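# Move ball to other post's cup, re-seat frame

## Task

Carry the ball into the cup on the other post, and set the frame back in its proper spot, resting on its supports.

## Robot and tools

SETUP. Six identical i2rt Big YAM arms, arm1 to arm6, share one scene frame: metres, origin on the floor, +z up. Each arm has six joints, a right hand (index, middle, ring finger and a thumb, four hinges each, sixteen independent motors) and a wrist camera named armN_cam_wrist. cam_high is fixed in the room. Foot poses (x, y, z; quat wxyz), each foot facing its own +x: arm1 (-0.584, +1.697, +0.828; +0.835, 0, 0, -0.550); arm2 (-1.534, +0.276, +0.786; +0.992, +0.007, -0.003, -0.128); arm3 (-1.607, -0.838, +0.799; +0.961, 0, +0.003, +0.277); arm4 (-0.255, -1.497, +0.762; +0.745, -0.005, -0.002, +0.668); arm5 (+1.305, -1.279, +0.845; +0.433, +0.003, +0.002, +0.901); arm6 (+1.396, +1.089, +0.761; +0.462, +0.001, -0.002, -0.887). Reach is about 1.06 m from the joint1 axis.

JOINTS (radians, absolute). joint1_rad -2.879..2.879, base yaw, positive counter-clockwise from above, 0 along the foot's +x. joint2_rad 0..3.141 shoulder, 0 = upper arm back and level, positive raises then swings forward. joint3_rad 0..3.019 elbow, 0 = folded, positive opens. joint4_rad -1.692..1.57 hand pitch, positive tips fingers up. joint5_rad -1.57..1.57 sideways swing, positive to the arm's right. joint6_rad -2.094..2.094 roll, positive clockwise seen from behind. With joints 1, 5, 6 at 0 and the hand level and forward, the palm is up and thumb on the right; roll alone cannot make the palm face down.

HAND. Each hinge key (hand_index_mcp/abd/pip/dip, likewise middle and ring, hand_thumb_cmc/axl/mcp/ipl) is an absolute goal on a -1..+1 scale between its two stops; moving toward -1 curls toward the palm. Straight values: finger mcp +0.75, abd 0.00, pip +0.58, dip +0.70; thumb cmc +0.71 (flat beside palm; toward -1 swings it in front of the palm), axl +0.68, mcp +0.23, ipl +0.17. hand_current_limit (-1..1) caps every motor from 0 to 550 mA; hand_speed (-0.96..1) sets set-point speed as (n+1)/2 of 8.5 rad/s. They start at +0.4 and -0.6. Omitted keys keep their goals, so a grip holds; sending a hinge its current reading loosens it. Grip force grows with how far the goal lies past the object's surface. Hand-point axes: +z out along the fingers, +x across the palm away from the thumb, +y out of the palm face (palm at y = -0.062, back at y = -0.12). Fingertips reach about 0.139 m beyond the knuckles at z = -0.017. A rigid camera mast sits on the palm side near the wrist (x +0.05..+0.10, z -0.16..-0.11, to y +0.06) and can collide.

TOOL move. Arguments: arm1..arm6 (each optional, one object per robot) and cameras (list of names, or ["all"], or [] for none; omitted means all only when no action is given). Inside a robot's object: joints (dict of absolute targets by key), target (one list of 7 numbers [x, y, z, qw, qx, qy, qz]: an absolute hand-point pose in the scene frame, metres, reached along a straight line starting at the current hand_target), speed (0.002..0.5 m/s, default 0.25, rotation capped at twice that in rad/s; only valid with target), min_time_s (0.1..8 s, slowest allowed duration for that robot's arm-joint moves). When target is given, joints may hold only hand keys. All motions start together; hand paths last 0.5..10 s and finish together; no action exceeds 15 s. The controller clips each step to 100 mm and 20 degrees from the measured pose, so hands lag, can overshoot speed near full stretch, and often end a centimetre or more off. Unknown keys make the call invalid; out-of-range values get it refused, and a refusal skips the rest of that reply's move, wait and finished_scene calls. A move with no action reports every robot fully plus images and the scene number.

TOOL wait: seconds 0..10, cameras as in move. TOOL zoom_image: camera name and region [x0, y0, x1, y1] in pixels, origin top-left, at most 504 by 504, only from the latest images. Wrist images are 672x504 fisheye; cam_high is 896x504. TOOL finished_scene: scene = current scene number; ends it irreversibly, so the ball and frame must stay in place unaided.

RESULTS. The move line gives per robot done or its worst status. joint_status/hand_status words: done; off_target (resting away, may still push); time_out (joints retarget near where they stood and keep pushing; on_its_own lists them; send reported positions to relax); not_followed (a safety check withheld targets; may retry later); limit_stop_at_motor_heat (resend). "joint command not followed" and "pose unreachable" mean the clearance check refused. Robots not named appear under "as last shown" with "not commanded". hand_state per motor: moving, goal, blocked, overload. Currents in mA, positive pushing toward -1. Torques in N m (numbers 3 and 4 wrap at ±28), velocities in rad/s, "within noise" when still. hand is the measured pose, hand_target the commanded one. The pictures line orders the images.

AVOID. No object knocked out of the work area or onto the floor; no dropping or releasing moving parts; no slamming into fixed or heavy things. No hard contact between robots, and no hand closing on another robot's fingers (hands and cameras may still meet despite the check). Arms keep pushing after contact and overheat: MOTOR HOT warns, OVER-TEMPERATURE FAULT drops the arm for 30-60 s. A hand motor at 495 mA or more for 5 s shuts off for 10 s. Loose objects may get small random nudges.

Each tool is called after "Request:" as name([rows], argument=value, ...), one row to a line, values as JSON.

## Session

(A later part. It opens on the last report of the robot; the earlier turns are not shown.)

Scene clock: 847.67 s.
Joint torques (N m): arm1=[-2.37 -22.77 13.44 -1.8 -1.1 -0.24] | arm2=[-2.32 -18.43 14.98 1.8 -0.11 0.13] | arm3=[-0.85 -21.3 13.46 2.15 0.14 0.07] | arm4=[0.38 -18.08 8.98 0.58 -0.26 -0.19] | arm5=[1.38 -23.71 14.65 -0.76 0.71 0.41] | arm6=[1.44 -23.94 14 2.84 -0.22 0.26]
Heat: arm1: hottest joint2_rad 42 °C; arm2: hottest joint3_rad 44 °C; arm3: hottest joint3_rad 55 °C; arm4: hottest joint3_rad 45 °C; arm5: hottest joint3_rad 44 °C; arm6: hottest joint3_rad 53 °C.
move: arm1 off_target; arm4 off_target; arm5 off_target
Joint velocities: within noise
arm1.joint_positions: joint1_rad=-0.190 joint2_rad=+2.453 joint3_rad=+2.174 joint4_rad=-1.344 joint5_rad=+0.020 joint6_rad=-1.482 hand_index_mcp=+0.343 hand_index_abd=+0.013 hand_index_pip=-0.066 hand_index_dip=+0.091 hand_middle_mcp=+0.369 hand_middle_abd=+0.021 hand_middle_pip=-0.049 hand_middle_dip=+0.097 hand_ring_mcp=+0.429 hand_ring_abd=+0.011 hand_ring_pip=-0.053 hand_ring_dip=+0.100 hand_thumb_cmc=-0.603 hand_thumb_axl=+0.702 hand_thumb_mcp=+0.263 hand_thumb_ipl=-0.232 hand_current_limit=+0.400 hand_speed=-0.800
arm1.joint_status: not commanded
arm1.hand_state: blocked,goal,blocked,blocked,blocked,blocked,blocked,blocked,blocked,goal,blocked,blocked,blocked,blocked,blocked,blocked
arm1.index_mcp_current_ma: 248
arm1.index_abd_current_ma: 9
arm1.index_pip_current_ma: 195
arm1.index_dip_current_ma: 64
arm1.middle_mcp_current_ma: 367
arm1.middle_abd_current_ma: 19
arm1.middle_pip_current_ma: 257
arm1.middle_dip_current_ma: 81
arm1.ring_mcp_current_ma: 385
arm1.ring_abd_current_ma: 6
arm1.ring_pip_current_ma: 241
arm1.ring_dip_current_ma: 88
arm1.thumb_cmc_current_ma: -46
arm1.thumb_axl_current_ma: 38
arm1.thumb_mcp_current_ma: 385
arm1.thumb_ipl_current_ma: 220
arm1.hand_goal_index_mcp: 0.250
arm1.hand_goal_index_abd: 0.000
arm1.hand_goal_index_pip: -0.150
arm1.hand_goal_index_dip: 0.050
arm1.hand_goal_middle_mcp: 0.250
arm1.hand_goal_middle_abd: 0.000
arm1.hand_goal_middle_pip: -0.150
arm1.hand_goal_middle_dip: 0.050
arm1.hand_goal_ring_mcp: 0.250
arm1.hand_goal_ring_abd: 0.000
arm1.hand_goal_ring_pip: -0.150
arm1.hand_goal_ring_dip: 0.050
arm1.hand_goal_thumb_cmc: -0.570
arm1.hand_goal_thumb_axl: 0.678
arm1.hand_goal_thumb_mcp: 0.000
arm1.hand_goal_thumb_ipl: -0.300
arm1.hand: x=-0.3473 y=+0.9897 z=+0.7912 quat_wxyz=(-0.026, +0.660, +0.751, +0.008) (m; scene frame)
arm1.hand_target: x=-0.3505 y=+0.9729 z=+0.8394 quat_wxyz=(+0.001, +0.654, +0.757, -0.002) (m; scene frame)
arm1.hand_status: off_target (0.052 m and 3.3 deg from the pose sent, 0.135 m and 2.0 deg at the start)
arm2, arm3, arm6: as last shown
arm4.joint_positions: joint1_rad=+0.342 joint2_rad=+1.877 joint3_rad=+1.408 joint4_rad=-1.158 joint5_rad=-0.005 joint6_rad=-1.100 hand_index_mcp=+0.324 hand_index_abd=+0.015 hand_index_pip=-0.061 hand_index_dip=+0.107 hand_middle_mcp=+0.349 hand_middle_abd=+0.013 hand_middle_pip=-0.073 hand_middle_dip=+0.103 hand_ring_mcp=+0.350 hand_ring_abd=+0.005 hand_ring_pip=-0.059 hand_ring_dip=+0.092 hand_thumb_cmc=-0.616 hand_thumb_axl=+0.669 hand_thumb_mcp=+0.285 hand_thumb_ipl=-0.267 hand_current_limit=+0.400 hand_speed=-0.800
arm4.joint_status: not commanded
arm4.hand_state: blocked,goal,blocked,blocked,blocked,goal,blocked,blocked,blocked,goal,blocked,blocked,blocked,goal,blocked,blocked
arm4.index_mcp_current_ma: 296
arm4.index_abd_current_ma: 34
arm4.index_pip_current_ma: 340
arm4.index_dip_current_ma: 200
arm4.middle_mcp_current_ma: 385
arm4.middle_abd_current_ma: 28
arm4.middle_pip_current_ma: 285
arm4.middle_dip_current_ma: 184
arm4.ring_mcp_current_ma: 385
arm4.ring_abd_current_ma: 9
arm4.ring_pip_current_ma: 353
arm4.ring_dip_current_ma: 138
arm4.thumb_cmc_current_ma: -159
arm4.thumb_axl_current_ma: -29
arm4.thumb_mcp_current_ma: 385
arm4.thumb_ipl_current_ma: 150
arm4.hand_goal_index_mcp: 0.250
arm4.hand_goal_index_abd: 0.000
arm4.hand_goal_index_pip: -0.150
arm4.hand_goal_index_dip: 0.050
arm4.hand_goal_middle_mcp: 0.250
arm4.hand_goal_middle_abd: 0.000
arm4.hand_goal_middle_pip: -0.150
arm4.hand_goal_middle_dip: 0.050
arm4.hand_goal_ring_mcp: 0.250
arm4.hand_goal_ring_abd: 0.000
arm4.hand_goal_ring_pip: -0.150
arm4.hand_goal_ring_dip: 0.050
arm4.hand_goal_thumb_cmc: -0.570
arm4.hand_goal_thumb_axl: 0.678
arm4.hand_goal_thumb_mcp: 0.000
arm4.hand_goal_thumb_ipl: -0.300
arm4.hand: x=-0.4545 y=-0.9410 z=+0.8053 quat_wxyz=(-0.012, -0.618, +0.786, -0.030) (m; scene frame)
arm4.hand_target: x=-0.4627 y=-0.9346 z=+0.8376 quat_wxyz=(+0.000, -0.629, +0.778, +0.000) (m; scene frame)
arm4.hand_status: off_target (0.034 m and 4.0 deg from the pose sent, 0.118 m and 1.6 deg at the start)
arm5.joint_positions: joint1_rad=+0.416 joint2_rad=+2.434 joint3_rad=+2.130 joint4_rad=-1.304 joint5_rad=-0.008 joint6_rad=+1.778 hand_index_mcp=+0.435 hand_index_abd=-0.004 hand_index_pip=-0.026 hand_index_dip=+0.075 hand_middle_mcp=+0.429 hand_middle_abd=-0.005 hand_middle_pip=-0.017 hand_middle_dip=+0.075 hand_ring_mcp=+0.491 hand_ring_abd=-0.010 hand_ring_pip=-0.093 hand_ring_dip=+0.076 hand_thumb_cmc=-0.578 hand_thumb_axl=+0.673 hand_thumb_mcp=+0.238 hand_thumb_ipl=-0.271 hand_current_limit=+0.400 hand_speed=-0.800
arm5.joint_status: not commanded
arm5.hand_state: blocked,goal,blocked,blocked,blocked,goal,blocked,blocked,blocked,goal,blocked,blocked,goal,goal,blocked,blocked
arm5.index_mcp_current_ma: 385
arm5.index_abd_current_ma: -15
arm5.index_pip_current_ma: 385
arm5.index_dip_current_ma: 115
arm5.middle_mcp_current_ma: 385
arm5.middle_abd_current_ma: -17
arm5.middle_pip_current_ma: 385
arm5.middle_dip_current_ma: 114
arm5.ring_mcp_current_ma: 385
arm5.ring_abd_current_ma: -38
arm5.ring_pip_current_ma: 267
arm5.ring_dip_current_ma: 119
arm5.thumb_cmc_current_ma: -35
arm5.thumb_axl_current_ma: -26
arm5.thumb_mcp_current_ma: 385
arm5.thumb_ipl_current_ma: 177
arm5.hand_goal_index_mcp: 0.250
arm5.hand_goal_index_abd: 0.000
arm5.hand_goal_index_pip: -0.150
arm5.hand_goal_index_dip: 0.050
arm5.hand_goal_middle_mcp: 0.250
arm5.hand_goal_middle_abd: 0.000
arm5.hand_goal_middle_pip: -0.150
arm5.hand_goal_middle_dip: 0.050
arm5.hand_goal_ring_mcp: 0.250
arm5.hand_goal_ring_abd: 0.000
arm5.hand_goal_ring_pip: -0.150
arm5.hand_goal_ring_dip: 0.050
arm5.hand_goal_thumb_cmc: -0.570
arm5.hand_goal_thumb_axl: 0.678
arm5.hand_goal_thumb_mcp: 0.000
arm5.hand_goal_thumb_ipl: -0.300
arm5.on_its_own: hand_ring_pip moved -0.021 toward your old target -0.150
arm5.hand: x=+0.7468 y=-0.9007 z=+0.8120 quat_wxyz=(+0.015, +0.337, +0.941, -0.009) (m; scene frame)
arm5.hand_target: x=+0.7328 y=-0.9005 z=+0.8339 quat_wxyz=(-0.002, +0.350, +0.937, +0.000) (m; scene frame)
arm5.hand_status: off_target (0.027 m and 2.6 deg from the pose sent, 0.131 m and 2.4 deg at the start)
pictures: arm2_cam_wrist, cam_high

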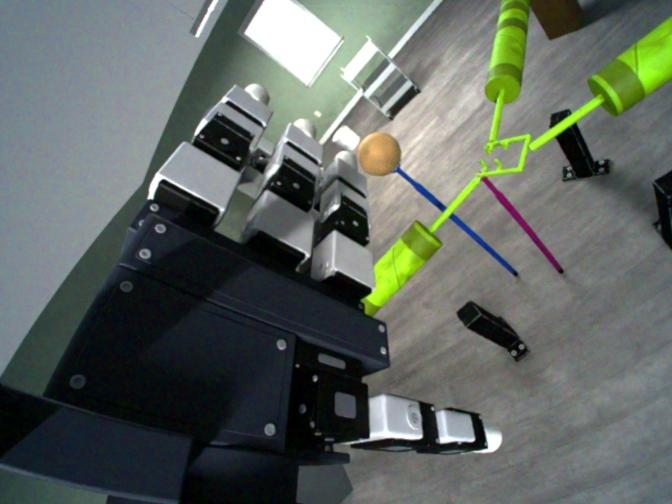

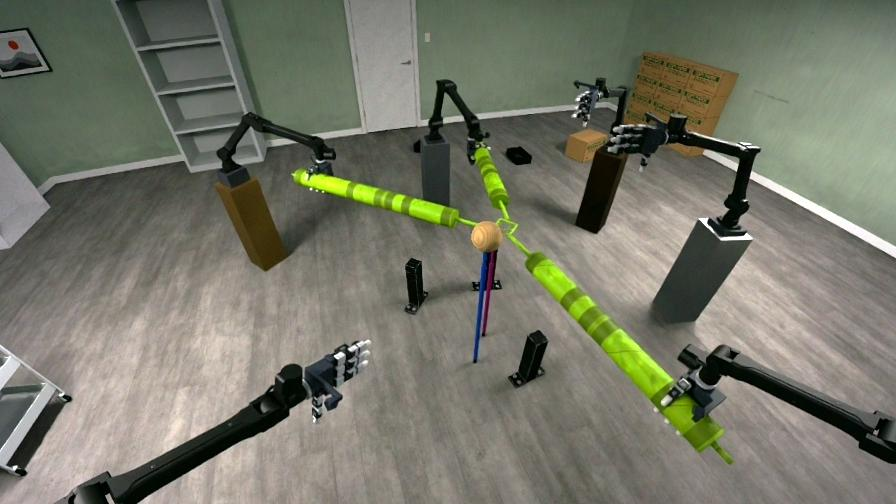

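Request:
move(arm1={"target": [-0.356, 0.965, 0.614, 0, 0.6534, 0.7570, 0], "speed": 0.1}, arm4={"target": [-0.4604, -0.9327, 0.593, 0, -0.6286, 0.7777, 0], "speed": 0.1}, arm5={"target": [0.7245, -0.8975, 0.602, 0, 0.3510, 0.9363, 0], "speed": 0.1}, cameras=["arm2_cam_wrist", "arm3_cam_wrist", "cam_high"])

Request:
zoom_image(camera="cam_high", region=[380, 210, 580, 410])

Request:
zoom_image(camera="arm3_cam_wrist", region=[390, 60, 672, 310])

Scene clock: 857.20 s.
Joint torques (N m): arm1=[-2.43 -22.89 10.18 -1.18 -1.1 -0.25] | arm2=[-2.2 -18.37 14.97 1.78 -0.11 0.12] | arm3=[-0.79 -21.25 13.46 2.14 0.14 0.07] | arm4=[0.38 -17.55 6.46 0.59 -0.46 -0.15] | arm5=[1.49 -24.76 12.64 -0.01 0.34 0.31] | arm6=[1.44 -23.94 13.98 2.84 -0.22 0.26]
Heat: arm1: hottest joint2_rad 43 °C; arm2: hottest joint3_rad 44 °C; arm3: hottest joint3_rad 55 °C; arm4: hottest joint3_rad 45 °C; arm5: hottest joint3_rad 44 °C; arm6: hottest joint3_rad 53 °C.
move: arm1 off_target; arm4 off_target; arm5 off_target
Joint velocities: within noise
arm1.joint_positions: joint1_rad=-0.198 joint2_rad=+2.767 joint3_rad=+2.217 joint4_rad=-1.048 joint5_rad=+0.020 joint6_rad=-1.490 hand_index_mcp=+0.345 hand_index_abd=+0.014 hand_index_pip=-0.066 hand_index_dip=+0.091 hand_middle_mcp=+0.370 hand_middle_abd=+0.014 hand_middle_pip=-0.049 hand_middle_dip=+0.091 hand_ring_mcp=+0.425 hand_ring_abd=+0.005 hand_ring_pip=-0.064 hand_ring_dip=+0.084 hand_thumb_cmc=-0.574 hand_thumb_axl=+0.700 hand_thumb_mcp=+0.263 hand_thumb_ipl=-0.234 hand_current_limit=+0.400 hand_speed=-0.800
arm1.joint_status: not commanded
arm1.hand_state: blocked,goal,blocked,blocked,blocked,goal,blocked,blocked,blocked,goal,blocked,blocked,goal,blocked,blocked,blocked
arm1.index_mcp_current_ma: 257
arm1.index_abd_current_ma: 10
arm1.index_pip_current_ma: 195
arm1.index_dip_current_ma: 64
arm1.middle_mcp_current_ma: 370
arm1.middle_abd_current_ma: 10
arm1.middle_pip_current_ma: 257
arm1.middle_dip_current_ma: 64
arm1.ring_mcp_current_ma: 385
arm1.ring_abd_current_ma: 2
arm1.ring_pip_current_ma: 201
arm1.ring_dip_current_ma: 48
arm1.thumb_cmc_current_ma: -2
arm1.thumb_axl_current_ma: 33
arm1.thumb_mcp_current_ma: 385
arm1.thumb_ipl_current_ma: 211
arm1.hand_goal_index_mcp: 0.250
arm1.hand_goal_index_abd: 0.000
arm1.hand_goal_index_pip: -0.150
arm1.hand_goal_index_dip: 0.050
arm1.hand_goal_middle_mcp: 0.250
arm1.hand_goal_middle_abd: 0.000
arm1.hand_goal_middle_pip: -0.150
arm1.hand_goal_middle_dip: 0.050
arm1.hand_goal_ring_mcp: 0.250
arm1.hand_goal_ring_abd: 0.000
arm1.hand_goal_ring_pip: -0.150
arm1.hand_goal_ring_dip: 0.050
arm1.hand_goal_thumb_cmc: -0.570
arm1.hand_goal_thumb_axl: 0.678
arm1.hand_goal_thumb_mcp: 0.000
arm1.hand_goal_thumb_ipl: -0.300
arm1.hand: x=-0.3518 y=+0.9818 z=+0.5848 quat_wxyz=(-0.016, +0.661, +0.750, +0.000) (m; scene frame)
arm1.hand_target: x=-0.3563 y=+0.9655 z=+0.6137 quat_wxyz=(+0.000, +0.654, +0.757, -0.001) (m; scene frame)
arm1.hand_status: off_target (0.034 m and 2.2 deg from the pose sent, 0.179 m and 3.3 deg at the start)
arm2, arm3, arm6: as last shown
arm4.joint_positions: joint1_rad=+0.342 joint2_rad=+2.255 joint3_rad=+1.292 joint4_rad=-0.640 joint5_rad=+0.000 joint6_rad=-1.106 hand_index_mcp=+0.325 hand_index_abd=+0.007 hand_index_pip=-0.061 hand_index_dip=+0.107 hand_middle_mcp=+0.348 hand_middle_abd=+0.005 hand_middle_pip=-0.073 hand_middle_dip=+0.103 hand_ring_mcp=+0.349 hand_ring_abd=-0.003 hand_ring_pip=-0.059 hand_ring_dip=+0.092 hand_thumb_cmc=-0.610 hand_thumb_axl=+0.669 hand_thumb_mcp=+0.285 hand_thumb_ipl=-0.267 hand_current_limit=+0.400 hand_speed=-0.800
arm4.joint_status: not commanded
arm4.hand_state: blocked,goal,blocked,blocked,blocked,goal,blocked,blocked,blocked,goal,blocked,blocked,blocked,goal,blocked,blocked
arm4.index_mcp_current_ma: 301
arm4.index_abd_current_ma: 14
arm4.index_pip_current_ma: 340
arm4.index_dip_current_ma: 200
arm4.middle_mcp_current_ma: 385
arm4.middle_abd_current_ma: 9
arm4.middle_pip_current_ma: 285
arm4.middle_dip_current_ma: 184
arm4.ring_mcp_current_ma: 385
arm4.ring_abd_current_ma: -5
arm4.ring_pip_current_ma: 353
arm4.ring_dip_current_ma: 138
arm4.thumb_cmc_current_ma: -135
arm4.thumb_axl_current_ma: -29
arm4.thumb_mcp_current_ma: 385
arm4.thumb_ipl_current_ma: 150
arm4.hand_goal_index_mcp: 0.250
arm4.hand_goal_index_abd: 0.000
arm4.hand_goal_index_pip: -0.150
arm4.hand_goal_index_dip: 0.050
arm4.hand_goal_middle_mcp: 0.250
arm4.hand_goal_middle_abd: 0.000
arm4.hand_goal_middle_pip: -0.150
arm4.hand_goal_middle_dip: 0.050
arm4.hand_goal_ring_mcp: 0.250
arm4.hand_goal_ring_abd: 0.000
arm4.hand_goal_ring_pip: -0.150
arm4.hand_goal_ring_dip: 0.050
arm4.hand_goal_thumb_cmc: -0.570
arm4.hand_goal_thumb_axl: 0.678
arm4.hand_goal_thumb_mcp: 0.000
arm4.hand_goal_thumb_ipl: -0.300
arm4.hand: x=-0.4513 y=-0.9461 z=+0.5753 quat_wxyz=(-0.005, -0.621, +0.784, -0.020) (m; scene frame)
arm4.hand_target: x=-0.4603 y=-0.9330 z=+0.5931 quat_wxyz=(+0.000, -0.629, +0.778, +0.000) (m; scene frame)
arm4.hand_status: off_target (0.024 m and 2.6 deg from the pose sent, 0.213 m and 4.0 deg at the start)
arm5.joint_positions: joint1_rad=+0.415 joint2_rad=+2.804 joint3_rad=+2.222 joint4_rad=-1.039 joint5_rad=+0.002 joint6_rad=+1.789 hand_index_mcp=+0.435 hand_index_abd=-0.005 hand_index_pip=-0.026 hand_index_dip=+0.075 hand_middle_mcp=+0.429 hand_middle_abd=-0.006 hand_middle_pip=-0.028 hand_middle_dip=+0.075 hand_ring_mcp=+0.490 hand_ring_abd=-0.006 hand_ring_pip=-0.108 hand_ring_dip=+0.070 hand_thumb_cmc=-0.571 hand_thumb_axl=+0.676 hand_thumb_mcp=+0.238 hand_thumb_ipl=-0.271 hand_current_limit=+0.400 hand_speed=-0.800
arm5.joint_status: not commanded
arm5.hand_state: blocked,goal,blocked,blocked,blocked,goal,blocked,blocked,blocked,goal,blocked,goal,goal,goal,blocked,blocked
arm5.index_mcp_current_ma: 385
arm5.index_abd_current_ma: -19
arm5.index_pip_current_ma: 385
arm5.index_dip_current_ma: 115
arm5.middle_mcp_current_ma: 385
arm5.middle_abd_current_ma: -23
arm5.middle_pip_current_ma: 385
arm5.middle_dip_current_ma: 113
arm5.ring_mcp_current_ma: 385
arm5.ring_abd_current_ma: -22
arm5.ring_pip_current_ma: 193
arm5.ring_dip_current_ma: 89
arm5.thumb_cmc_current_ma: -3
arm5.thumb_axl_current_ma: -10
arm5.thumb_mcp_current_ma: 385
arm5.thumb_ipl_current_ma: 177
arm5.hand_goal_index_mcp: 0.250
arm5.hand_goal_index_abd: 0.000
arm5.hand_goal_index_pip: -0.150
arm5.hand_goal_index_dip: 0.050
arm5.hand_goal_middle_mcp: 0.250
arm5.hand_goal_middle_abd: 0.000
arm5.hand_goal_middle_pip: -0.150
arm5.hand_goal_middle_dip: 0.050
arm5.hand_goal_ring_mcp: 0.250
arm5.hand_goal_ring_abd: 0.000
arm5.hand_goal_ring_pip: -0.150
arm5.hand_goal_ring_dip: 0.050
arm5.hand_goal_thumb_cmc: -0.570
arm5.hand_goal_thumb_axl: 0.678
arm5.hand_goal_thumb_mcp: 0.000
arm5.hand_goal_thumb_ipl: -0.300
arm5.hand: x=+0.7476 y=-0.9007 z=+0.5845 quat_wxyz=(+0.022, +0.342, +0.939, -0.005) (m; scene frame)
arm5.hand_target: x=+0.7253 y=-0.8981 z=+0.6024 quat_wxyz=(-0.001, +0.351, +0.937, -0.001) (m; scene frame)
arm5.hand_status: off_target (0.029 m and 2.8 deg from the pose sent, 0.211 m and 2.6 deg at the start)
pictures: arm2_cam_wrist, arm3_cam_wrist, cam_high

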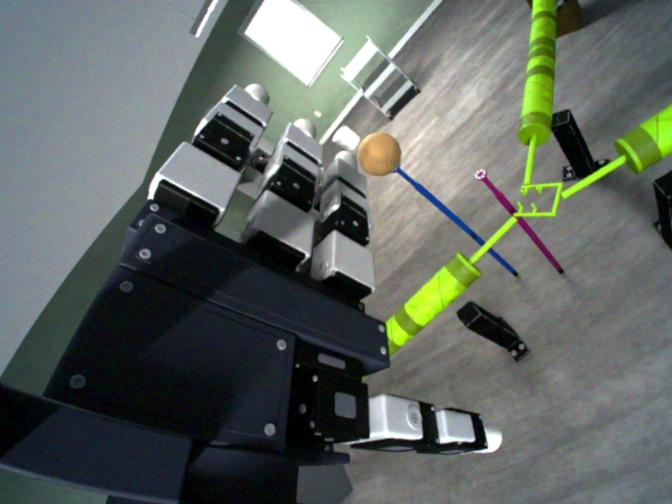

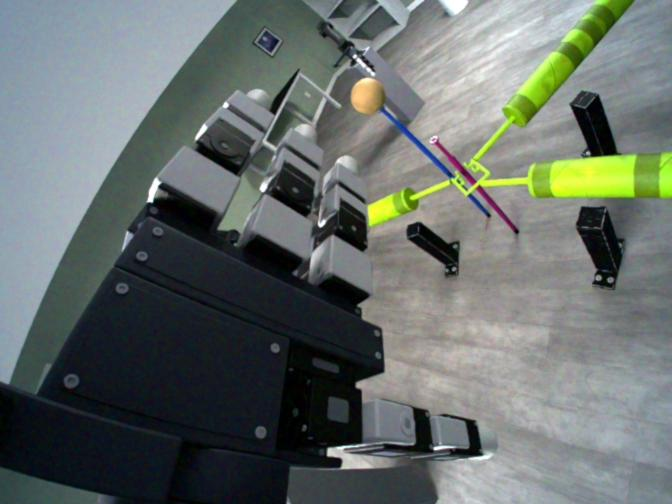

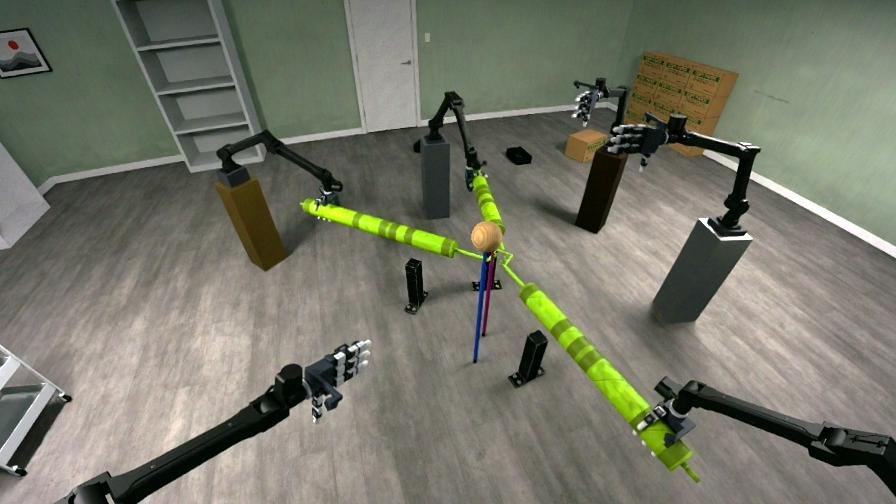

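Scaled by 2.520 from the camera's 896x504 image, which has a finer 1280x720 frame.

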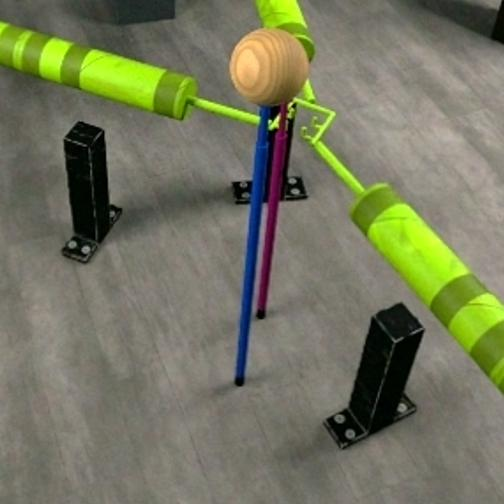

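Scaled by 1.787 from the camera's 672x504 image, which has a finer 960x720 frame.

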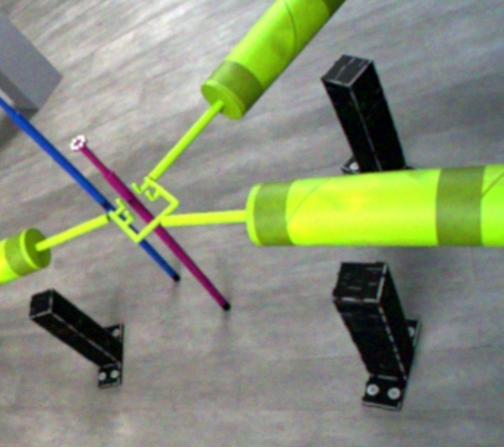

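Request:
move(arm1={"target": [-0.3575, 0.967, 0.506, 0, 0.6534, 0.7570, 0], "speed": 0.08}, arm4={"target": [-0.4605, -0.927, 0.490, 0, -0.6286, 0.7777, 0], "speed": 0.08}, arm5={"target": [0.717, -0.895, 0.508, 0, 0.3510, 0.9363, 0], "speed": 0.08}, cameras=["arm2_cam_wrist", "arm3_cam_wrist", "cam_high"])

Request:
zoom_image(camera="cam_high", region=[380, 210, 580, 410])

Request:
zoom_image(camera="arm3_cam_wrist", region=[390, 60, 672, 310])

Request:
zoom_image(camera="arm2_cam_wrist", region=[400, 60, 672, 380])

Scene clock: 866.33 s.
Joint torques (N m): arm1=[-2.43 -22.36 9.8 -1.11 -1.11 -0.26] | arm2=[-2.26 -18.43 14.98 1.78 -0.11 0.12] | arm3=[-0.85 -21.25 13.48 2.14 0.14 0.08] | arm4=[-0.5 -17.55 6.22 0.38 -0.39 -0.18] | arm5=[1.73 -25.11 13.56 -0.47 0.33 0.31] | arm6=[1.49 -23.94 14.01 2.85 -0.22 0.26]
Heat: arm1: hottest joint2_rad 42 °C; arm2: hottest joint3_rad 44 °C; arm3: hottest joint3_rad 55 °C; arm4: hottest joint3_rad 44 °C; arm5: hottest joint3_rad 45 °C; arm6: hottest joint3_rad 53 °C.
move: arm1 off_target; arm4 off_target; arm5 off_target
Joint velocities: within noise
arm1.joint_positions: joint1_rad=-0.201 joint2_rad=+2.990 joint3_rad=+2.392 joint4_rad=-0.990 joint5_rad=+0.020 joint6_rad=-1.491 hand_index_mcp=+0.345 hand_index_abd=+0.014 hand_index_pip=-0.066 hand_index_dip=+0.091 hand_middle_mcp=+0.370 hand_middle_abd=+0.014 hand_middle_pip=-0.051 hand_middle_dip=+0.085 hand_ring_mcp=+0.422 hand_ring_abd=+0.005 hand_ring_pip=-0.071 hand_ring_dip=+0.080 hand_thumb_cmc=-0.568 hand_thumb_axl=+0.700 hand_thumb_mcp=+0.263 hand_thumb_ipl=-0.235 hand_current_limit=+0.400 hand_speed=-0.800
arm1.joint_status: not commanded
arm1.hand_state: blocked,goal,blocked,blocked,blocked,goal,blocked,blocked,blocked,goal,blocked,blocked,goal,blocked,blocked,blocked
arm1.index_mcp_current_ma: 258
arm1.index_abd_current_ma: 10
arm1.index_pip_current_ma: 195
arm1.index_dip_current_ma: 64
arm1.middle_mcp_current_ma: 370
arm1.middle_abd_current_ma: 10
arm1.middle_pip_current_ma: 249
arm1.middle_dip_current_ma: 51
arm1.ring_mcp_current_ma: 385
arm1.ring_abd_current_ma: 2
arm1.ring_pip_current_ma: 177
arm1.ring_dip_current_ma: 41
arm1.thumb_cmc_current_ma: 1
arm1.thumb_axl_current_ma: 33
arm1.thumb_mcp_current_ma: 385
arm1.thumb_ipl_current_ma: 205
arm1.hand_goal_index_mcp: 0.250
arm1.hand_goal_index_abd: 0.000
arm1.hand_goal_index_pip: -0.150
arm1.hand_goal_index_dip: 0.050
arm1.hand_goal_middle_mcp: 0.250
arm1.hand_goal_middle_abd: 0.000
arm1.hand_goal_middle_pip: -0.150
arm1.hand_goal_middle_dip: 0.050
arm1.hand_goal_ring_mcp: 0.250
arm1.hand_goal_ring_abd: 0.000
arm1.hand_goal_ring_pip: -0.150
arm1.hand_goal_ring_dip: 0.050
arm1.hand_goal_thumb_cmc: -0.570
arm1.hand_goal_thumb_axl: 0.678
arm1.hand_goal_thumb_mcp: 0.000
arm1.hand_goal_thumb_ipl: -0.300
arm1.hand: x=-0.3537 y=+0.9816 z=+0.4841 quat_wxyz=(-0.012, +0.661, +0.750, -0.002) (m; scene frame)
arm1.hand_target: x=-0.3578 y=+0.9671 z=+0.5060 quat_wxyz=(+0.001, +0.654, +0.757, -0.001) (m; scene frame)
arm1.hand_status: off_target (0.027 m and 1.9 deg from the pose sent, 0.080 m and 2.2 deg at the start)
arm2.joint_positions: joint1_rad=+0.113 joint2_rad=+1.898 joint3_rad=+2.154 joint4_rad=-0.237 joint5_rad=+0.002 joint6_rad=+1.557 hand_index_mcp=+0.756 hand_index_abd=+0.002 hand_index_pip=+0.577 hand_index_dip=+0.696 hand_middle_mcp=+0.756 hand_middle_abd=+0.002 hand_middle_pip=+0.577 hand_middle_dip=+0.696 hand_ring_mcp=+0.756 hand_ring_abd=+0.002 hand_ring_pip=+0.577 hand_ring_dip=+0.696 hand_thumb_cmc=+0.715 hand_thumb_axl=+0.677 hand_thumb_mcp=+0.226 hand_thumb_ipl=+0.168 hand_current_limit=+0.400 hand_speed=-0.600
arm2.joint_status: not commanded
arm2.hand_state: goal,goal,goal,goal,goal,goal,goal,goal,goal,goal,goal,goal,goal,goal,goal,goal
arm2.index_mcp_current_ma: 3
arm2.index_abd_current_ma: 3
arm2.index_pip_current_ma: 1
arm2.index_dip_current_ma: 0
arm2.middle_mcp_current_ma: 2
arm2.middle_abd_current_ma: 3
arm2.middle_pip_current_ma: 1
arm2.middle_dip_current_ma: 0
arm2.ring_mcp_current_ma: 3
arm2.ring_abd_current_ma: 2
arm2.ring_pip_current_ma: 1
arm2.ring_dip_current_ma: 0
arm2.thumb_cmc_current_ma: 2
arm2.thumb_axl_current_ma: -1
arm2.thumb_mcp_current_ma: -1
arm2.thumb_ipl_current_ma: 0
arm2.hand_goal_index_mcp: 0.754
arm2.hand_goal_index_abd: 0.000
arm2.hand_goal_index_pip: 0.576
arm2.hand_goal_index_dip: 0.696
arm2.hand_goal_middle_mcp: 0.754
arm2.hand_goal_middle_abd: 0.000
arm2.hand_goal_middle_pip: 0.576
arm2.hand_goal_middle_dip: 0.696
arm2.hand_goal_ring_mcp: 0.754
arm2.hand_goal_ring_abd: 0.000
arm2.hand_goal_ring_pip: 0.576
arm2.hand_goal_ring_dip: 0.696
arm2.hand_goal_thumb_cmc: 0.714
arm2.hand_goal_thumb_axl: 0.678
arm2.hand_goal_thumb_mcp: 0.226
arm2.hand_goal_thumb_ipl: 0.168
arm2.hand: x=-0.7341 y=+0.0652 z=+1.3374 quat_wxyz=(+0.053, +0.696, -0.051, +0.714) (m; scene frame)
arm2.hand_target: x=-0.7390 y=+0.0598 z=+1.3592 quat_wxyz=(+0.051, +0.685, -0.057, +0.725) (m; scene frame)
arm2.hand_status: not commanded
arm3.joint_positions: joint1_rad=-0.050 joint2_rad=+1.912 joint3_rad=+2.138 joint4_rad=-0.241 joint5_rad=-0.002 joint6_rad=+1.559 hand_index_mcp=+0.756 hand_index_abd=+0.002 hand_index_pip=+0.577 hand_index_dip=+0.696 hand_middle_mcp=+0.756 hand_middle_abd=+0.002 hand_middle_pip=+0.577 hand_middle_dip=+0.696 hand_ring_mcp=+0.756 hand_ring_abd=+0.002 hand_ring_pip=+0.577 hand_ring_dip=+0.696 hand_thumb_cmc=+0.716 hand_thumb_axl=+0.677 hand_thumb_mcp=+0.226 hand_thumb_ipl=+0.168 hand_current_limit=+0.400 hand_speed=-0.600
arm3.joint_status: not commanded
arm3.hand_state: goal,goal,goal,goal,goal,goal,goal,goal,goal,goal,goal,goal,goal,goal,goal,goal
arm3.index_mcp_current_ma: 2
arm3.index_abd_current_ma: 2
arm3.index_pip_current_ma: 0
arm3.index_dip_current_ma: 0
arm3.middle_mcp_current_ma: 2
arm3.middle_abd_current_ma: 1
arm3.middle_pip_current_ma: 0
arm3.middle_dip_current_ma: 0
arm3.ring_mcp_current_ma: 2
arm3.ring_abd_current_ma: 1
arm3.ring_pip_current_ma: 0
arm3.ring_dip_current_ma: 0
arm3.thumb_cmc_current_ma: 1
arm3.thumb_axl_current_ma: 0
arm3.thumb_mcp_current_ma: 0
arm3.thumb_ipl_current_ma: 0
arm3.hand_goal_index_mcp: 0.754
arm3.hand_goal_index_abd: 0.000
arm3.hand_goal_index_pip: 0.576
arm3.hand_goal_index_dip: 0.696
arm3.hand_goal_middle_mcp: 0.754
arm3.hand_goal_middle_abd: 0.000
arm3.hand_goal_middle_pip: 0.576
arm3.hand_goal_middle_dip: 0.696
arm3.hand_goal_ring_mcp: 0.754
arm3.hand_goal_ring_abd: 0.000
arm3.hand_goal_ring_pip: 0.576
arm3.hand_goal_ring_dip: 0.696
arm3.hand_goal_thumb_cmc: 0.714
arm3.hand_goal_thumb_axl: 0.678
arm3.hand_goal_thumb_mcp: 0.226
arm3.hand_goal_thumb_ipl: 0.168
arm3.hand: x=-0.8362 y=-0.5036 z=+1.3181 quat_wxyz=(-0.174, +0.690, +0.185, +0.677) (m; scene frame)
arm3.hand_target: x=-0.8437 y=-0.5118 z=+1.3631 quat_wxyz=(-0.182, +0.669, +0.173, +0.699) (m; scene frame)
arm3.hand_status: not commanded
arm4.joint_positions: joint1_rad=+0.347 joint2_rad=+2.482 joint3_rad=+1.376 joint4_rad=-0.495 joint5_rad=-0.001 joint6_rad=-1.103 hand_index_mcp=+0.326 hand_index_abd=+0.009 hand_index_pip=-0.061 hand_index_dip=+0.107 hand_middle_mcp=+0.348 hand_middle_abd=+0.006 hand_middle_pip=-0.073 hand_middle_dip=+0.103 hand_ring_mcp=+0.348 hand_ring_abd=-0.001 hand_ring_pip=-0.061 hand_ring_dip=+0.091 hand_thumb_cmc=-0.607 hand_thumb_axl=+0.669 hand_thumb_mcp=+0.285 hand_thumb_ipl=-0.266 hand_current_limit=+0.400 hand_speed=-0.800
arm4.joint_status: not commanded
arm4.hand_state: blocked,goal,blocked,blocked,blocked,goal,blocked,blocked,blocked,goal,blocked,blocked,blocked,goal,blocked,blocked
arm4.index_mcp_current_ma: 304
arm4.index_abd_current_ma: 18
arm4.index_pip_current_ma: 340
arm4.index_dip_current_ma: 200
arm4.middle_mcp_current_ma: 385
arm4.middle_abd_current_ma: 12
arm4.middle_pip_current_ma: 285
arm4.middle_dip_current_ma: 184
arm4.ring_mcp_current_ma: 385
arm4.ring_abd_current_ma: -2
arm4.ring_pip_current_ma: 343
arm4.ring_dip_current_ma: 138
arm4.thumb_cmc_current_ma: -124
arm4.thumb_axl_current_ma: -29
arm4.thumb_mcp_current_ma: 385
arm4.thumb_ipl_current_ma: 155
arm4.hand_goal_index_mcp: 0.250
arm4.hand_goal_index_abd: 0.000
arm4.hand_goal_index_pip: -0.150
arm4.hand_goal_index_dip: 0.050
arm4.hand_goal_middle_mcp: 0.250
arm4.hand_goal_middle_abd: 0.000
arm4.hand_goal_middle_pip: -0.150
arm4.hand_goal_middle_dip: 0.050
arm4.hand_goal_ring_mcp: 0.250
arm4.hand_goal_ring_abd: 0.000
arm4.hand_goal_ring_pip: -0.150
arm4.hand_goal_ring_dip: 0.050
arm4.hand_goal_thumb_cmc: -0.570
arm4.hand_goal_thumb_axl: 0.678
arm4.hand_goal_thumb_mcp: 0.000
arm4.hand_goal_thumb_ipl: -0.300
arm4.hand: x=-0.4533 y=-0.9450 z=+0.4754 quat_wxyz=(-0.005, -0.621, +0.783, -0.019) (m; scene frame)
arm4.hand_target: x=-0.4603 y=-0.9275 z=+0.4903 quat_wxyz=(+0.000, -0.629, +0.778, +0.000) (m; scene frame)
arm4.hand_status: off_target (0.024 m and 2.5 deg from the pose sent, 0.088 m and 2.6 deg at the start)
arm5.joint_positions: joint1_rad=+0.413 joint2_rad=+3.065 joint3_rad=+2.488 joint4_rad=-1.044 joint5_rad=+0.002 joint6_rad=+1.789 hand_index_mcp=+0.435 hand_index_abd=-0.005 hand_index_pip=-0.026 hand_index_dip=+0.075 hand_middle_mcp=+0.429 hand_middle_abd=-0.006 hand_middle_pip=-0.029 hand_middle_dip=+0.075 hand_ring_mcp=+0.489 hand_ring_abd=-0.006 hand_ring_pip=-0.108 hand_ring_dip=+0.069 hand_thumb_cmc=-0.571 hand_thumb_axl=+0.676 hand_thumb_mcp=+0.238 hand_thumb_ipl=-0.271 hand_current_limit=+0.400 hand_speed=-0.800
arm5.joint_status: not commanded
arm5.hand_state: blocked,goal,blocked,blocked,blocked,goal,blocked,blocked,blocked,goal,blocked,goal,goal,goal,blocked,blocked
arm5.index_mcp_current_ma: 385
arm5.index_abd_current_ma: -17
arm5.index_pip_current_ma: 385
arm5.index_dip_current_ma: 115
arm5.middle_mcp_current_ma: 385
arm5.middle_abd_current_ma: -23
arm5.middle_pip_current_ma: 385
arm5.middle_dip_current_ma: 113
arm5.ring_mcp_current_ma: 385
arm5.ring_abd_current_ma: -22
arm5.ring_pip_current_ma: 193
arm5.ring_dip_current_ma: 88
arm5.thumb_cmc_current_ma: -2
arm5.thumb_axl_current_ma: -10
arm5.thumb_mcp_current_ma: 385
arm5.thumb_ipl_current_ma: 178
arm5.hand_goal_index_mcp: 0.250
arm5.hand_goal_index_abd: 0.000
arm5.hand_goal_index_pip: -0.150
arm5.hand_goal_index_dip: 0.050
arm5.hand_goal_middle_mcp: 0.250
arm5.hand_goal_middle_abd: 0.000
arm5.hand_goal_middle_pip: -0.150
arm5.hand_goal_middle_dip: 0.050
arm5.hand_goal_ring_mcp: 0.250
arm5.hand_goal_ring_abd: 0.000
arm5.hand_goal_ring_pip: -0.150
arm5.hand_goal_ring_dip: 0.050
arm5.hand_goal_thumb_cmc: -0.570
arm5.hand_goal_thumb_axl: 0.678
arm5.hand_goal_thumb_mcp: 0.000
arm5.hand_goal_thumb_ipl: -0.300
arm5.hand: x=+0.7441 y=-0.8980 z=+0.4860 quat_wxyz=(+0.022, +0.343, +0.939, -0.005) (m; scene frame)
arm5.hand_target: x=+0.7180 y=-0.8956 z=+0.5085 quat_wxyz=(-0.002, +0.351, +0.937, -0.001) (m; scene frame)
arm5.hand_status: off_target (0.035 m and 2.8 deg from the pose sent, 0.083 m and 2.8 deg at the start)
arm6.joint_positions: joint1_rad=-0.337 joint2_rad=+2.208 joint3_rad=+1.837 joint4_rad=+0.081 joint5_rad=+0.004 joint6_rad=+1.555 hand_index_mcp=+0.755 hand_index_abd=+0.002 hand_index_pip=+0.577 hand_index_dip=+0.696 hand_middle_mcp=+0.755 hand_middle_abd=+0.002 hand_middle_pip=+0.577 hand_middle_dip=+0.696 hand_ring_mcp=+0.755 hand_ring_abd=+0.002 hand_ring_pip=+0.577 hand_ring_dip=+0.696 hand_thumb_cmc=+0.715 hand_thumb_axl=+0.677 hand_thumb_mcp=+0.226 hand_thumb_ipl=+0.168 hand_current_limit=+0.400 hand_speed=-0.600
arm6.joint_status: not commanded
arm6.hand_state: goal,goal,goal,goal,goal,goal,goal,goal,goal,goal,goal,goal,goal,goal,goal,goal
arm6.index_mcp_current_ma: 2
arm6.index_abd_current_ma: 3
arm6.index_pip_current_ma: 1
arm6.index_dip_current_ma: 0
arm6.middle_mcp_current_ma: 2
arm6.middle_abd_current_ma: 3
arm6.middle_pip_current_ma: 1
arm6.middle_dip_current_ma: 0
arm6.ring_mcp_current_ma: 2
arm6.ring_abd_current_ma: 4
arm6.ring_pip_current_ma: 1
arm6.ring_dip_current_ma: 0
arm6.thumb_cmc_current_ma: 3
arm6.thumb_axl_current_ma: -1
arm6.thumb_mcp_current_ma: 0
arm6.thumb_ipl_current_ma: -1
arm6.hand_goal_index_mcp: 0.754
arm6.hand_goal_index_abd: 0.000
arm6.hand_goal_index_pip: 0.576
arm6.hand_goal_index_dip: 0.696
arm6.hand_goal_middle_mcp: 0.754
arm6.hand_goal_middle_abd: 0.000
arm6.hand_goal_middle_pip: 0.576
arm6.hand_goal_middle_dip: 0.696
arm6.hand_goal_ring_mcp: 0.754
arm6.hand_goal_ring_abd: 0.000
arm6.hand_goal_ring_pip: 0.576
arm6.hand_goal_ring_dip: 0.696
arm6.hand_goal_thumb_cmc: 0.714
arm6.hand_goal_thumb_axl: 0.678
arm6.hand_goal_thumb_mcp: 0.226
arm6.hand_goal_thumb_ipl: 0.168
arm6.hand: x=+0.6232 y=+0.6405 z=+0.9233 quat_wxyz=(+0.569, +0.250, -0.763, +0.179) (m; scene frame)
arm6.hand_target: x=+0.6151 y=+0.6261 z=+0.9712 quat_wxyz=(+0.600, +0.239, -0.737, +0.198) (m; scene frame)
arm6.hand_status: not commanded
pictures: arm2_cam_wrist, arm3_cam_wrist, cam_high

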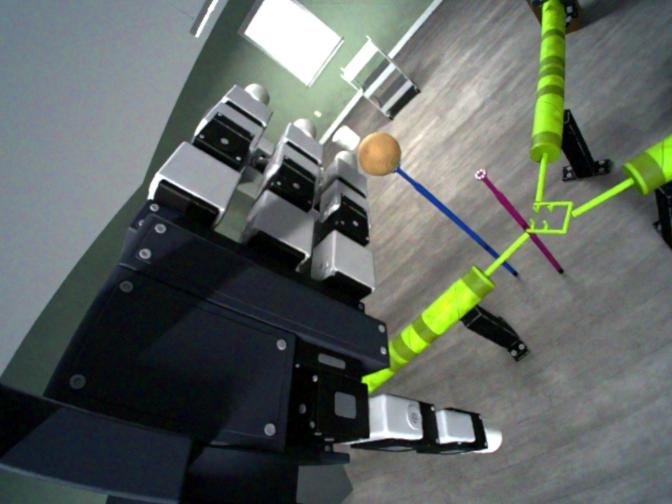

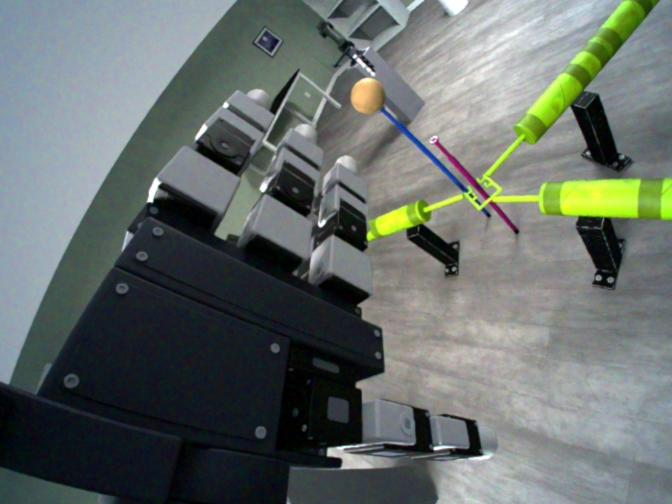

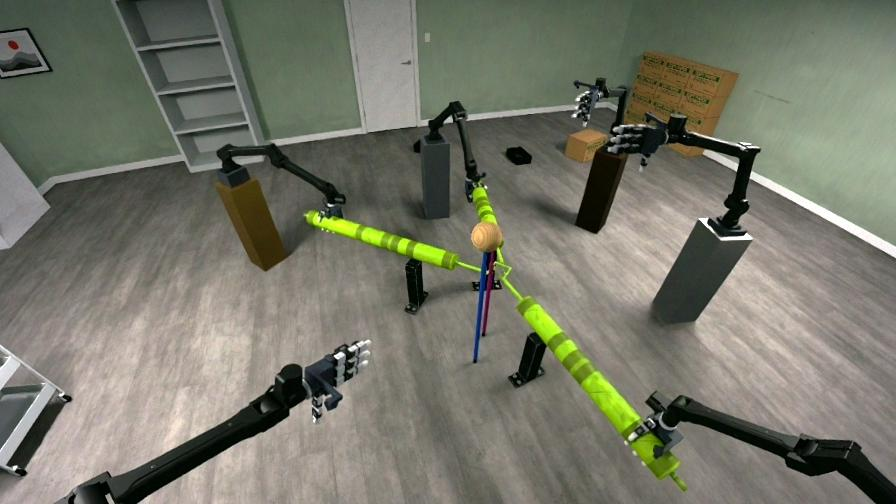

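Scaled by 2.520 from the camera's 896x504 image, which has a finer 1280x720 frame.

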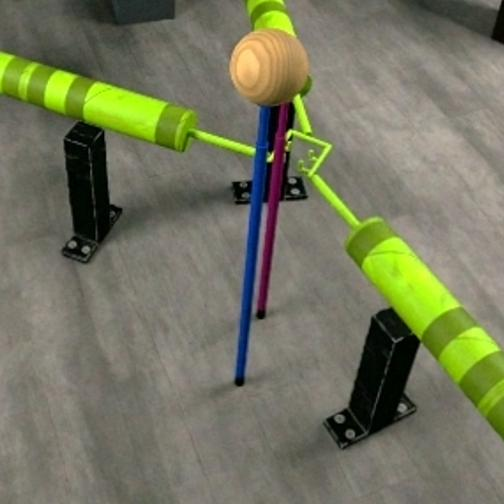

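Scaled by 1.787 from the camera's 672x504 image, which has a finer 960x720 frame.

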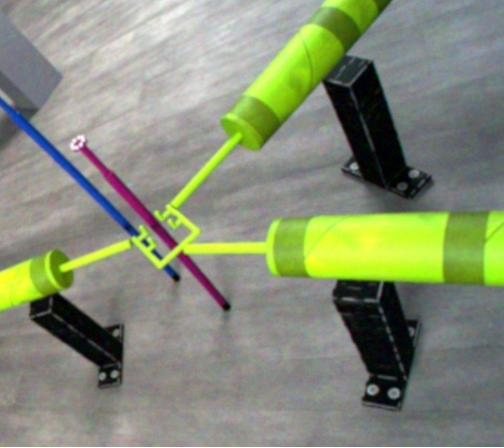

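Scaled by 1.575 from the camera's 672x504 image, which has a finer 960x720 frame.

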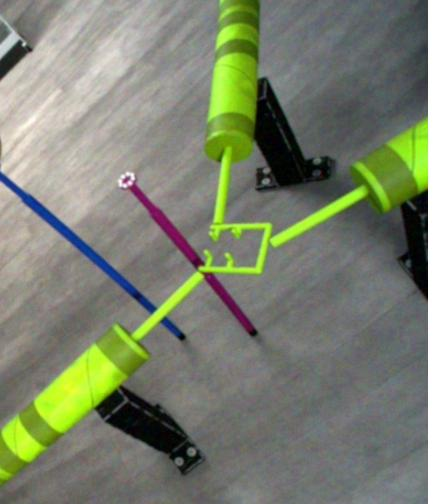

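Request:
move(arm1={"target": [-0.3575, 0.967, 0.450, 0, 0.6534, 0.7570, 0], "speed": 0.04}, arm4={"target": [-0.4605, -0.923, 0.436, 0, -0.6286, 0.7777, 0], "speed": 0.04}, arm5={"target": [0.713, -0.895, 0.454, 0, 0.3510, 0.9363, 0], "speed": 0.04}, cameras=["cam_high", "arm2_cam_wrist", "arm3_cam_wrist"])

Scene clock: 895.73 s.
Joint torques (N m): arm1=[-1.79 -20.72 11.06 -0.46 -0.49 -0.14] | arm2=[-2.26 -18.43 14.98 1.8 -0.11 0.12] | arm3=[-0.79 -21.3 13.46 2.14 0.14 0.07] | arm4=[-1.44 -16.91 6.04 0.58 -0.46 -0.24] | arm5=[1.73 -23.18 11.07 2.65 0.21 0.01] | arm6=[1.49 -23.94 14 2.85 -0.23 0.26]
Heat: arm1: hottest joint2_rad 44 °C; arm2: hottest joint3_rad 44 °C; arm3: hottest joint3_rad 56 °C; arm4: hottest joint3_rad 43 °C; arm5: hottest joint3_rad 44 °C; arm6: hottest joint3_rad 54 °C.
move: arm1 off_target; arm4 off_target; arm5 off_target
Joint velocities: within noise
arm1.joint_positions: joint1_rad=-0.207 joint2_rad=+3.118 joint3_rad=+2.530 joint4_rad=-0.999 joint5_rad=+0.008 joint6_rad=-1.500 hand_index_mcp=+0.345 hand_index_abd=+0.011 hand_index_pip=-0.066 hand_index_dip=+0.092 hand_middle_mcp=+0.369 hand_middle_abd=+0.009 hand_middle_pip=-0.051 hand_middle_dip=+0.086 hand_ring_mcp=+0.420 hand_ring_abd=+0.001 hand_ring_pip=-0.071 hand_ring_dip=+0.085 hand_thumb_cmc=-0.574 hand_thumb_axl=+0.700 hand_thumb_mcp=+0.263 hand_thumb_ipl=-0.236 hand_current_limit=+0.400 hand_speed=-0.800
arm1.joint_status: not commanded
arm1.hand_state: blocked,goal,blocked,blocked,blocked,goal,blocked,blocked,blocked,goal,blocked,blocked,goal,blocked,blocked,blocked
arm1.index_mcp_current_ma: 258
arm1.index_abd_current_ma: 7
arm1.index_pip_current_ma: 195
arm1.index_dip_current_ma: 67
arm1.middle_mcp_current_ma: 362
arm1.middle_abd_current_ma: 5
arm1.middle_pip_current_ma: 248
arm1.middle_dip_current_ma: 54
arm1.ring_mcp_current_ma: 385
arm1.ring_abd_current_ma: 0
arm1.ring_pip_current_ma: 177
arm1.ring_dip_current_ma: 50
arm1.thumb_cmc_current_ma: -2
arm1.thumb_axl_current_ma: 33
arm1.thumb_mcp_current_ma: 385
arm1.thumb_ipl_current_ma: 200
arm1.hand_goal_index_mcp: 0.250
arm1.hand_goal_index_abd: 0.000
arm1.hand_goal_index_pip: -0.150
arm1.hand_goal_index_dip: 0.050
arm1.hand_goal_middle_mcp: 0.250
arm1.hand_goal_middle_abd: 0.000
arm1.hand_goal_middle_pip: -0.150
arm1.hand_goal_middle_dip: 0.050
arm1.hand_goal_ring_mcp: 0.250
arm1.hand_goal_ring_abd: 0.000
arm1.hand_goal_ring_pip: -0.150
arm1.hand_goal_ring_dip: 0.050
arm1.hand_goal_thumb_cmc: -0.570
arm1.hand_goal_thumb_axl: 0.678
arm1.hand_goal_thumb_mcp: 0.000
arm1.hand_goal_thumb_ipl: -0.300
arm1.hand: x=-0.3566 y=+0.9838 z=+0.4386 quat_wxyz=(-0.009, +0.660, +0.751, +0.002) (m; scene frame)
arm1.hand_target: x=-0.3578 y=+0.9682 z=+0.4506 quat_wxyz=(+0.004, +0.655, +0.755, -0.006) (m; scene frame)
arm1.hand_status: off_target (0.020 m and 1.5 deg from the pose sent, 0.037 m and 1.9 deg at the start; a joint's target at an end of its range on 18 of 57 steps)
arm2, arm3, arm6: as last shown
arm4.joint_positions: joint1_rad=+0.358 joint2_rad=+2.602 joint3_rad=+1.455 joint4_rad=-0.449 joint5_rad=+0.001 joint6_rad=-1.100 hand_index_mcp=+0.328 hand_index_abd=+0.009 hand_index_pip=-0.061 hand_index_dip=+0.102 hand_middle_mcp=+0.348 hand_middle_abd=+0.007 hand_middle_pip=-0.073 hand_middle_dip=+0.099 hand_ring_mcp=+0.346 hand_ring_abd=-0.001 hand_ring_pip=-0.061 hand_ring_dip=+0.091 hand_thumb_cmc=-0.601 hand_thumb_axl=+0.669 hand_thumb_mcp=+0.285 hand_thumb_ipl=-0.260 hand_current_limit=+0.400 hand_speed=-0.800
arm4.joint_status: not commanded
arm4.hand_state: blocked,goal,blocked,blocked,blocked,goal,blocked,blocked,blocked,goal,blocked,blocked,blocked,goal,blocked,blocked
arm4.index_mcp_current_ma: 315
arm4.index_abd_current_ma: 18
arm4.index_pip_current_ma: 340
arm4.index_dip_current_ma: 180
arm4.middle_mcp_current_ma: 385
arm4.middle_abd_current_ma: 13
arm4.middle_pip_current_ma: 285
arm4.middle_dip_current_ma: 166
arm4.ring_mcp_current_ma: 385
arm4.ring_abd_current_ma: -1
arm4.ring_pip_current_ma: 342
arm4.ring_dip_current_ma: 138
arm4.thumb_cmc_current_ma: -99
arm4.thumb_axl_current_ma: -29
arm4.thumb_mcp_current_ma: 385
arm4.thumb_ipl_current_ma: 189
arm4.hand_goal_index_mcp: 0.250
arm4.hand_goal_index_abd: 0.000
arm4.hand_goal_index_pip: -0.150
arm4.hand_goal_index_dip: 0.050
arm4.hand_goal_middle_mcp: 0.250
arm4.hand_goal_middle_abd: 0.000
arm4.hand_goal_middle_pip: -0.150
arm4.hand_goal_middle_dip: 0.050
arm4.hand_goal_ring_mcp: 0.250
arm4.hand_goal_ring_abd: 0.000
arm4.hand_goal_ring_pip: -0.150
arm4.hand_goal_ring_dip: 0.050
arm4.hand_goal_thumb_cmc: -0.570
arm4.hand_goal_thumb_axl: 0.678
arm4.hand_goal_thumb_mcp: 0.000
arm4.hand_goal_thumb_ipl: -0.300
arm4.hand: x=-0.4601 y=-0.9418 z=+0.4264 quat_wxyz=(-0.003, -0.624, +0.781, -0.017) (m; scene frame)
arm4.hand_target: x=-0.4603 y=-0.9232 z=+0.4364 quat_wxyz=(+0.001, -0.629, +0.778, +0.000) (m; scene frame)
arm4.hand_status: off_target (0.021 m and 2.1 deg from the pose sent, 0.046 m and 2.5 deg at the start)
arm5.joint_positions: joint1_rad=+0.413 joint2_rad=+3.137 joint3_rad=+2.574 joint4_rad=-1.014 joint5_rad=-0.005 joint6_rad=+1.804 hand_index_mcp=+0.421 hand_index_abd=+0.008 hand_index_pip=-0.026 hand_index_dip=+0.076 hand_middle_mcp=+0.429 hand_middle_abd=+0.006 hand_middle_pip=-0.029 hand_middle_dip=+0.079 hand_ring_mcp=+0.501 hand_ring_abd=+0.005 hand_ring_pip=-0.102 hand_ring_dip=+0.075 hand_thumb_cmc=-0.592 hand_thumb_axl=+0.674 hand_thumb_mcp=+0.241 hand_thumb_ipl=-0.271 hand_current_limit=+0.400 hand_speed=-0.800
arm5.joint_status: not commanded
arm5.hand_state: blocked,goal,blocked,blocked,blocked,goal,blocked,blocked,blocked,goal,blocked,blocked,blocked,goal,blocked,blocked
arm5.index_mcp_current_ma: 385
arm5.index_abd_current_ma: 32
arm5.index_pip_current_ma: 385
arm5.index_dip_current_ma: 117
arm5.middle_mcp_current_ma: 385
arm5.middle_abd_current_ma: 22
arm5.middle_pip_current_ma: 385
arm5.middle_dip_current_ma: 131
arm5.ring_mcp_current_ma: 385
arm5.ring_abd_current_ma: 19
arm5.ring_pip_current_ma: 225
arm5.ring_dip_current_ma: 113
arm5.thumb_cmc_current_ma: -104
arm5.thumb_axl_current_ma: -21
arm5.thumb_mcp_current_ma: 385
arm5.thumb_ipl_current_ma: 178
arm5.hand_goal_index_mcp: 0.250
arm5.hand_goal_index_abd: 0.000
arm5.hand_goal_index_pip: -0.150
arm5.hand_goal_index_dip: 0.050
arm5.hand_goal_middle_mcp: 0.250
arm5.hand_goal_middle_abd: 0.000
arm5.hand_goal_middle_pip: -0.150
arm5.hand_goal_middle_dip: 0.050
arm5.hand_goal_ring_mcp: 0.250
arm5.hand_goal_ring_abd: 0.000
arm5.hand_goal_ring_pip: -0.150
arm5.hand_goal_ring_dip: 0.050
arm5.hand_goal_thumb_cmc: -0.570
arm5.hand_goal_thumb_axl: 0.678
arm5.hand_goal_thumb_mcp: 0.000
arm5.hand_goal_thumb_ipl: -0.300
arm5.hand: x=+0.7352 y=-0.8952 z=+0.4608 quat_wxyz=(+0.000, +0.351, +0.936, -0.005) (m; scene frame)
arm5.hand_target: x=+0.7149 y=-0.8962 z=+0.4560 quat_wxyz=(-0.030, +0.343, +0.939, -0.002) (m; scene frame)
arm5.hand_status: off_target (0.023 m and 0.6 deg from the pose sent, 0.045 m and 2.8 deg at the start; a joint's target at an end of its range on 34 of 57 steps)
pictures: arm2_cam_wrist, arm3_cam_wrist, cam_high

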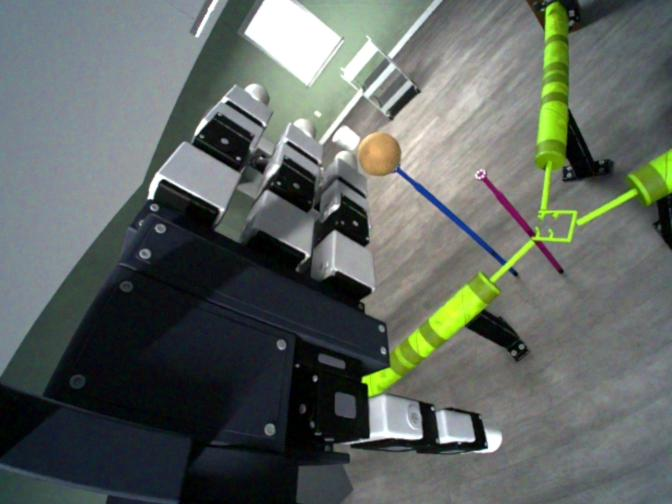

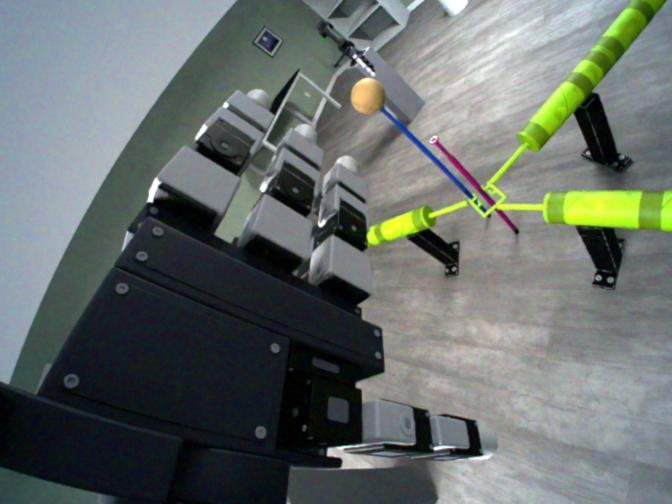

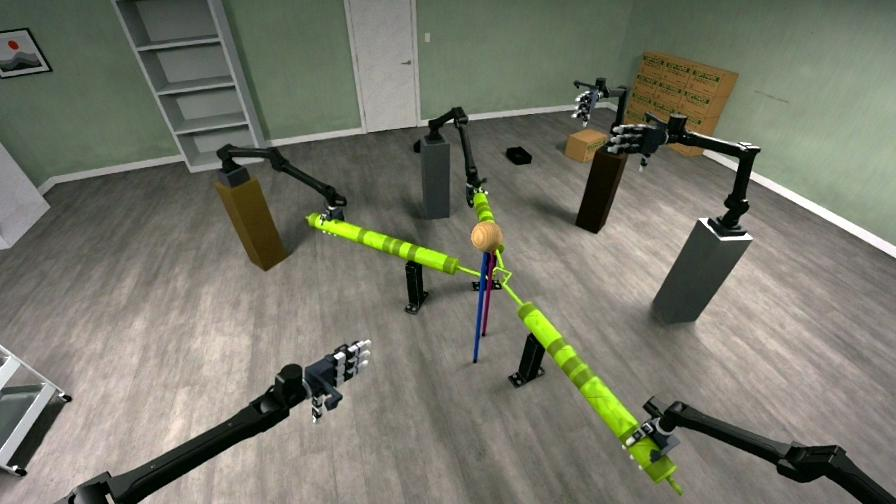

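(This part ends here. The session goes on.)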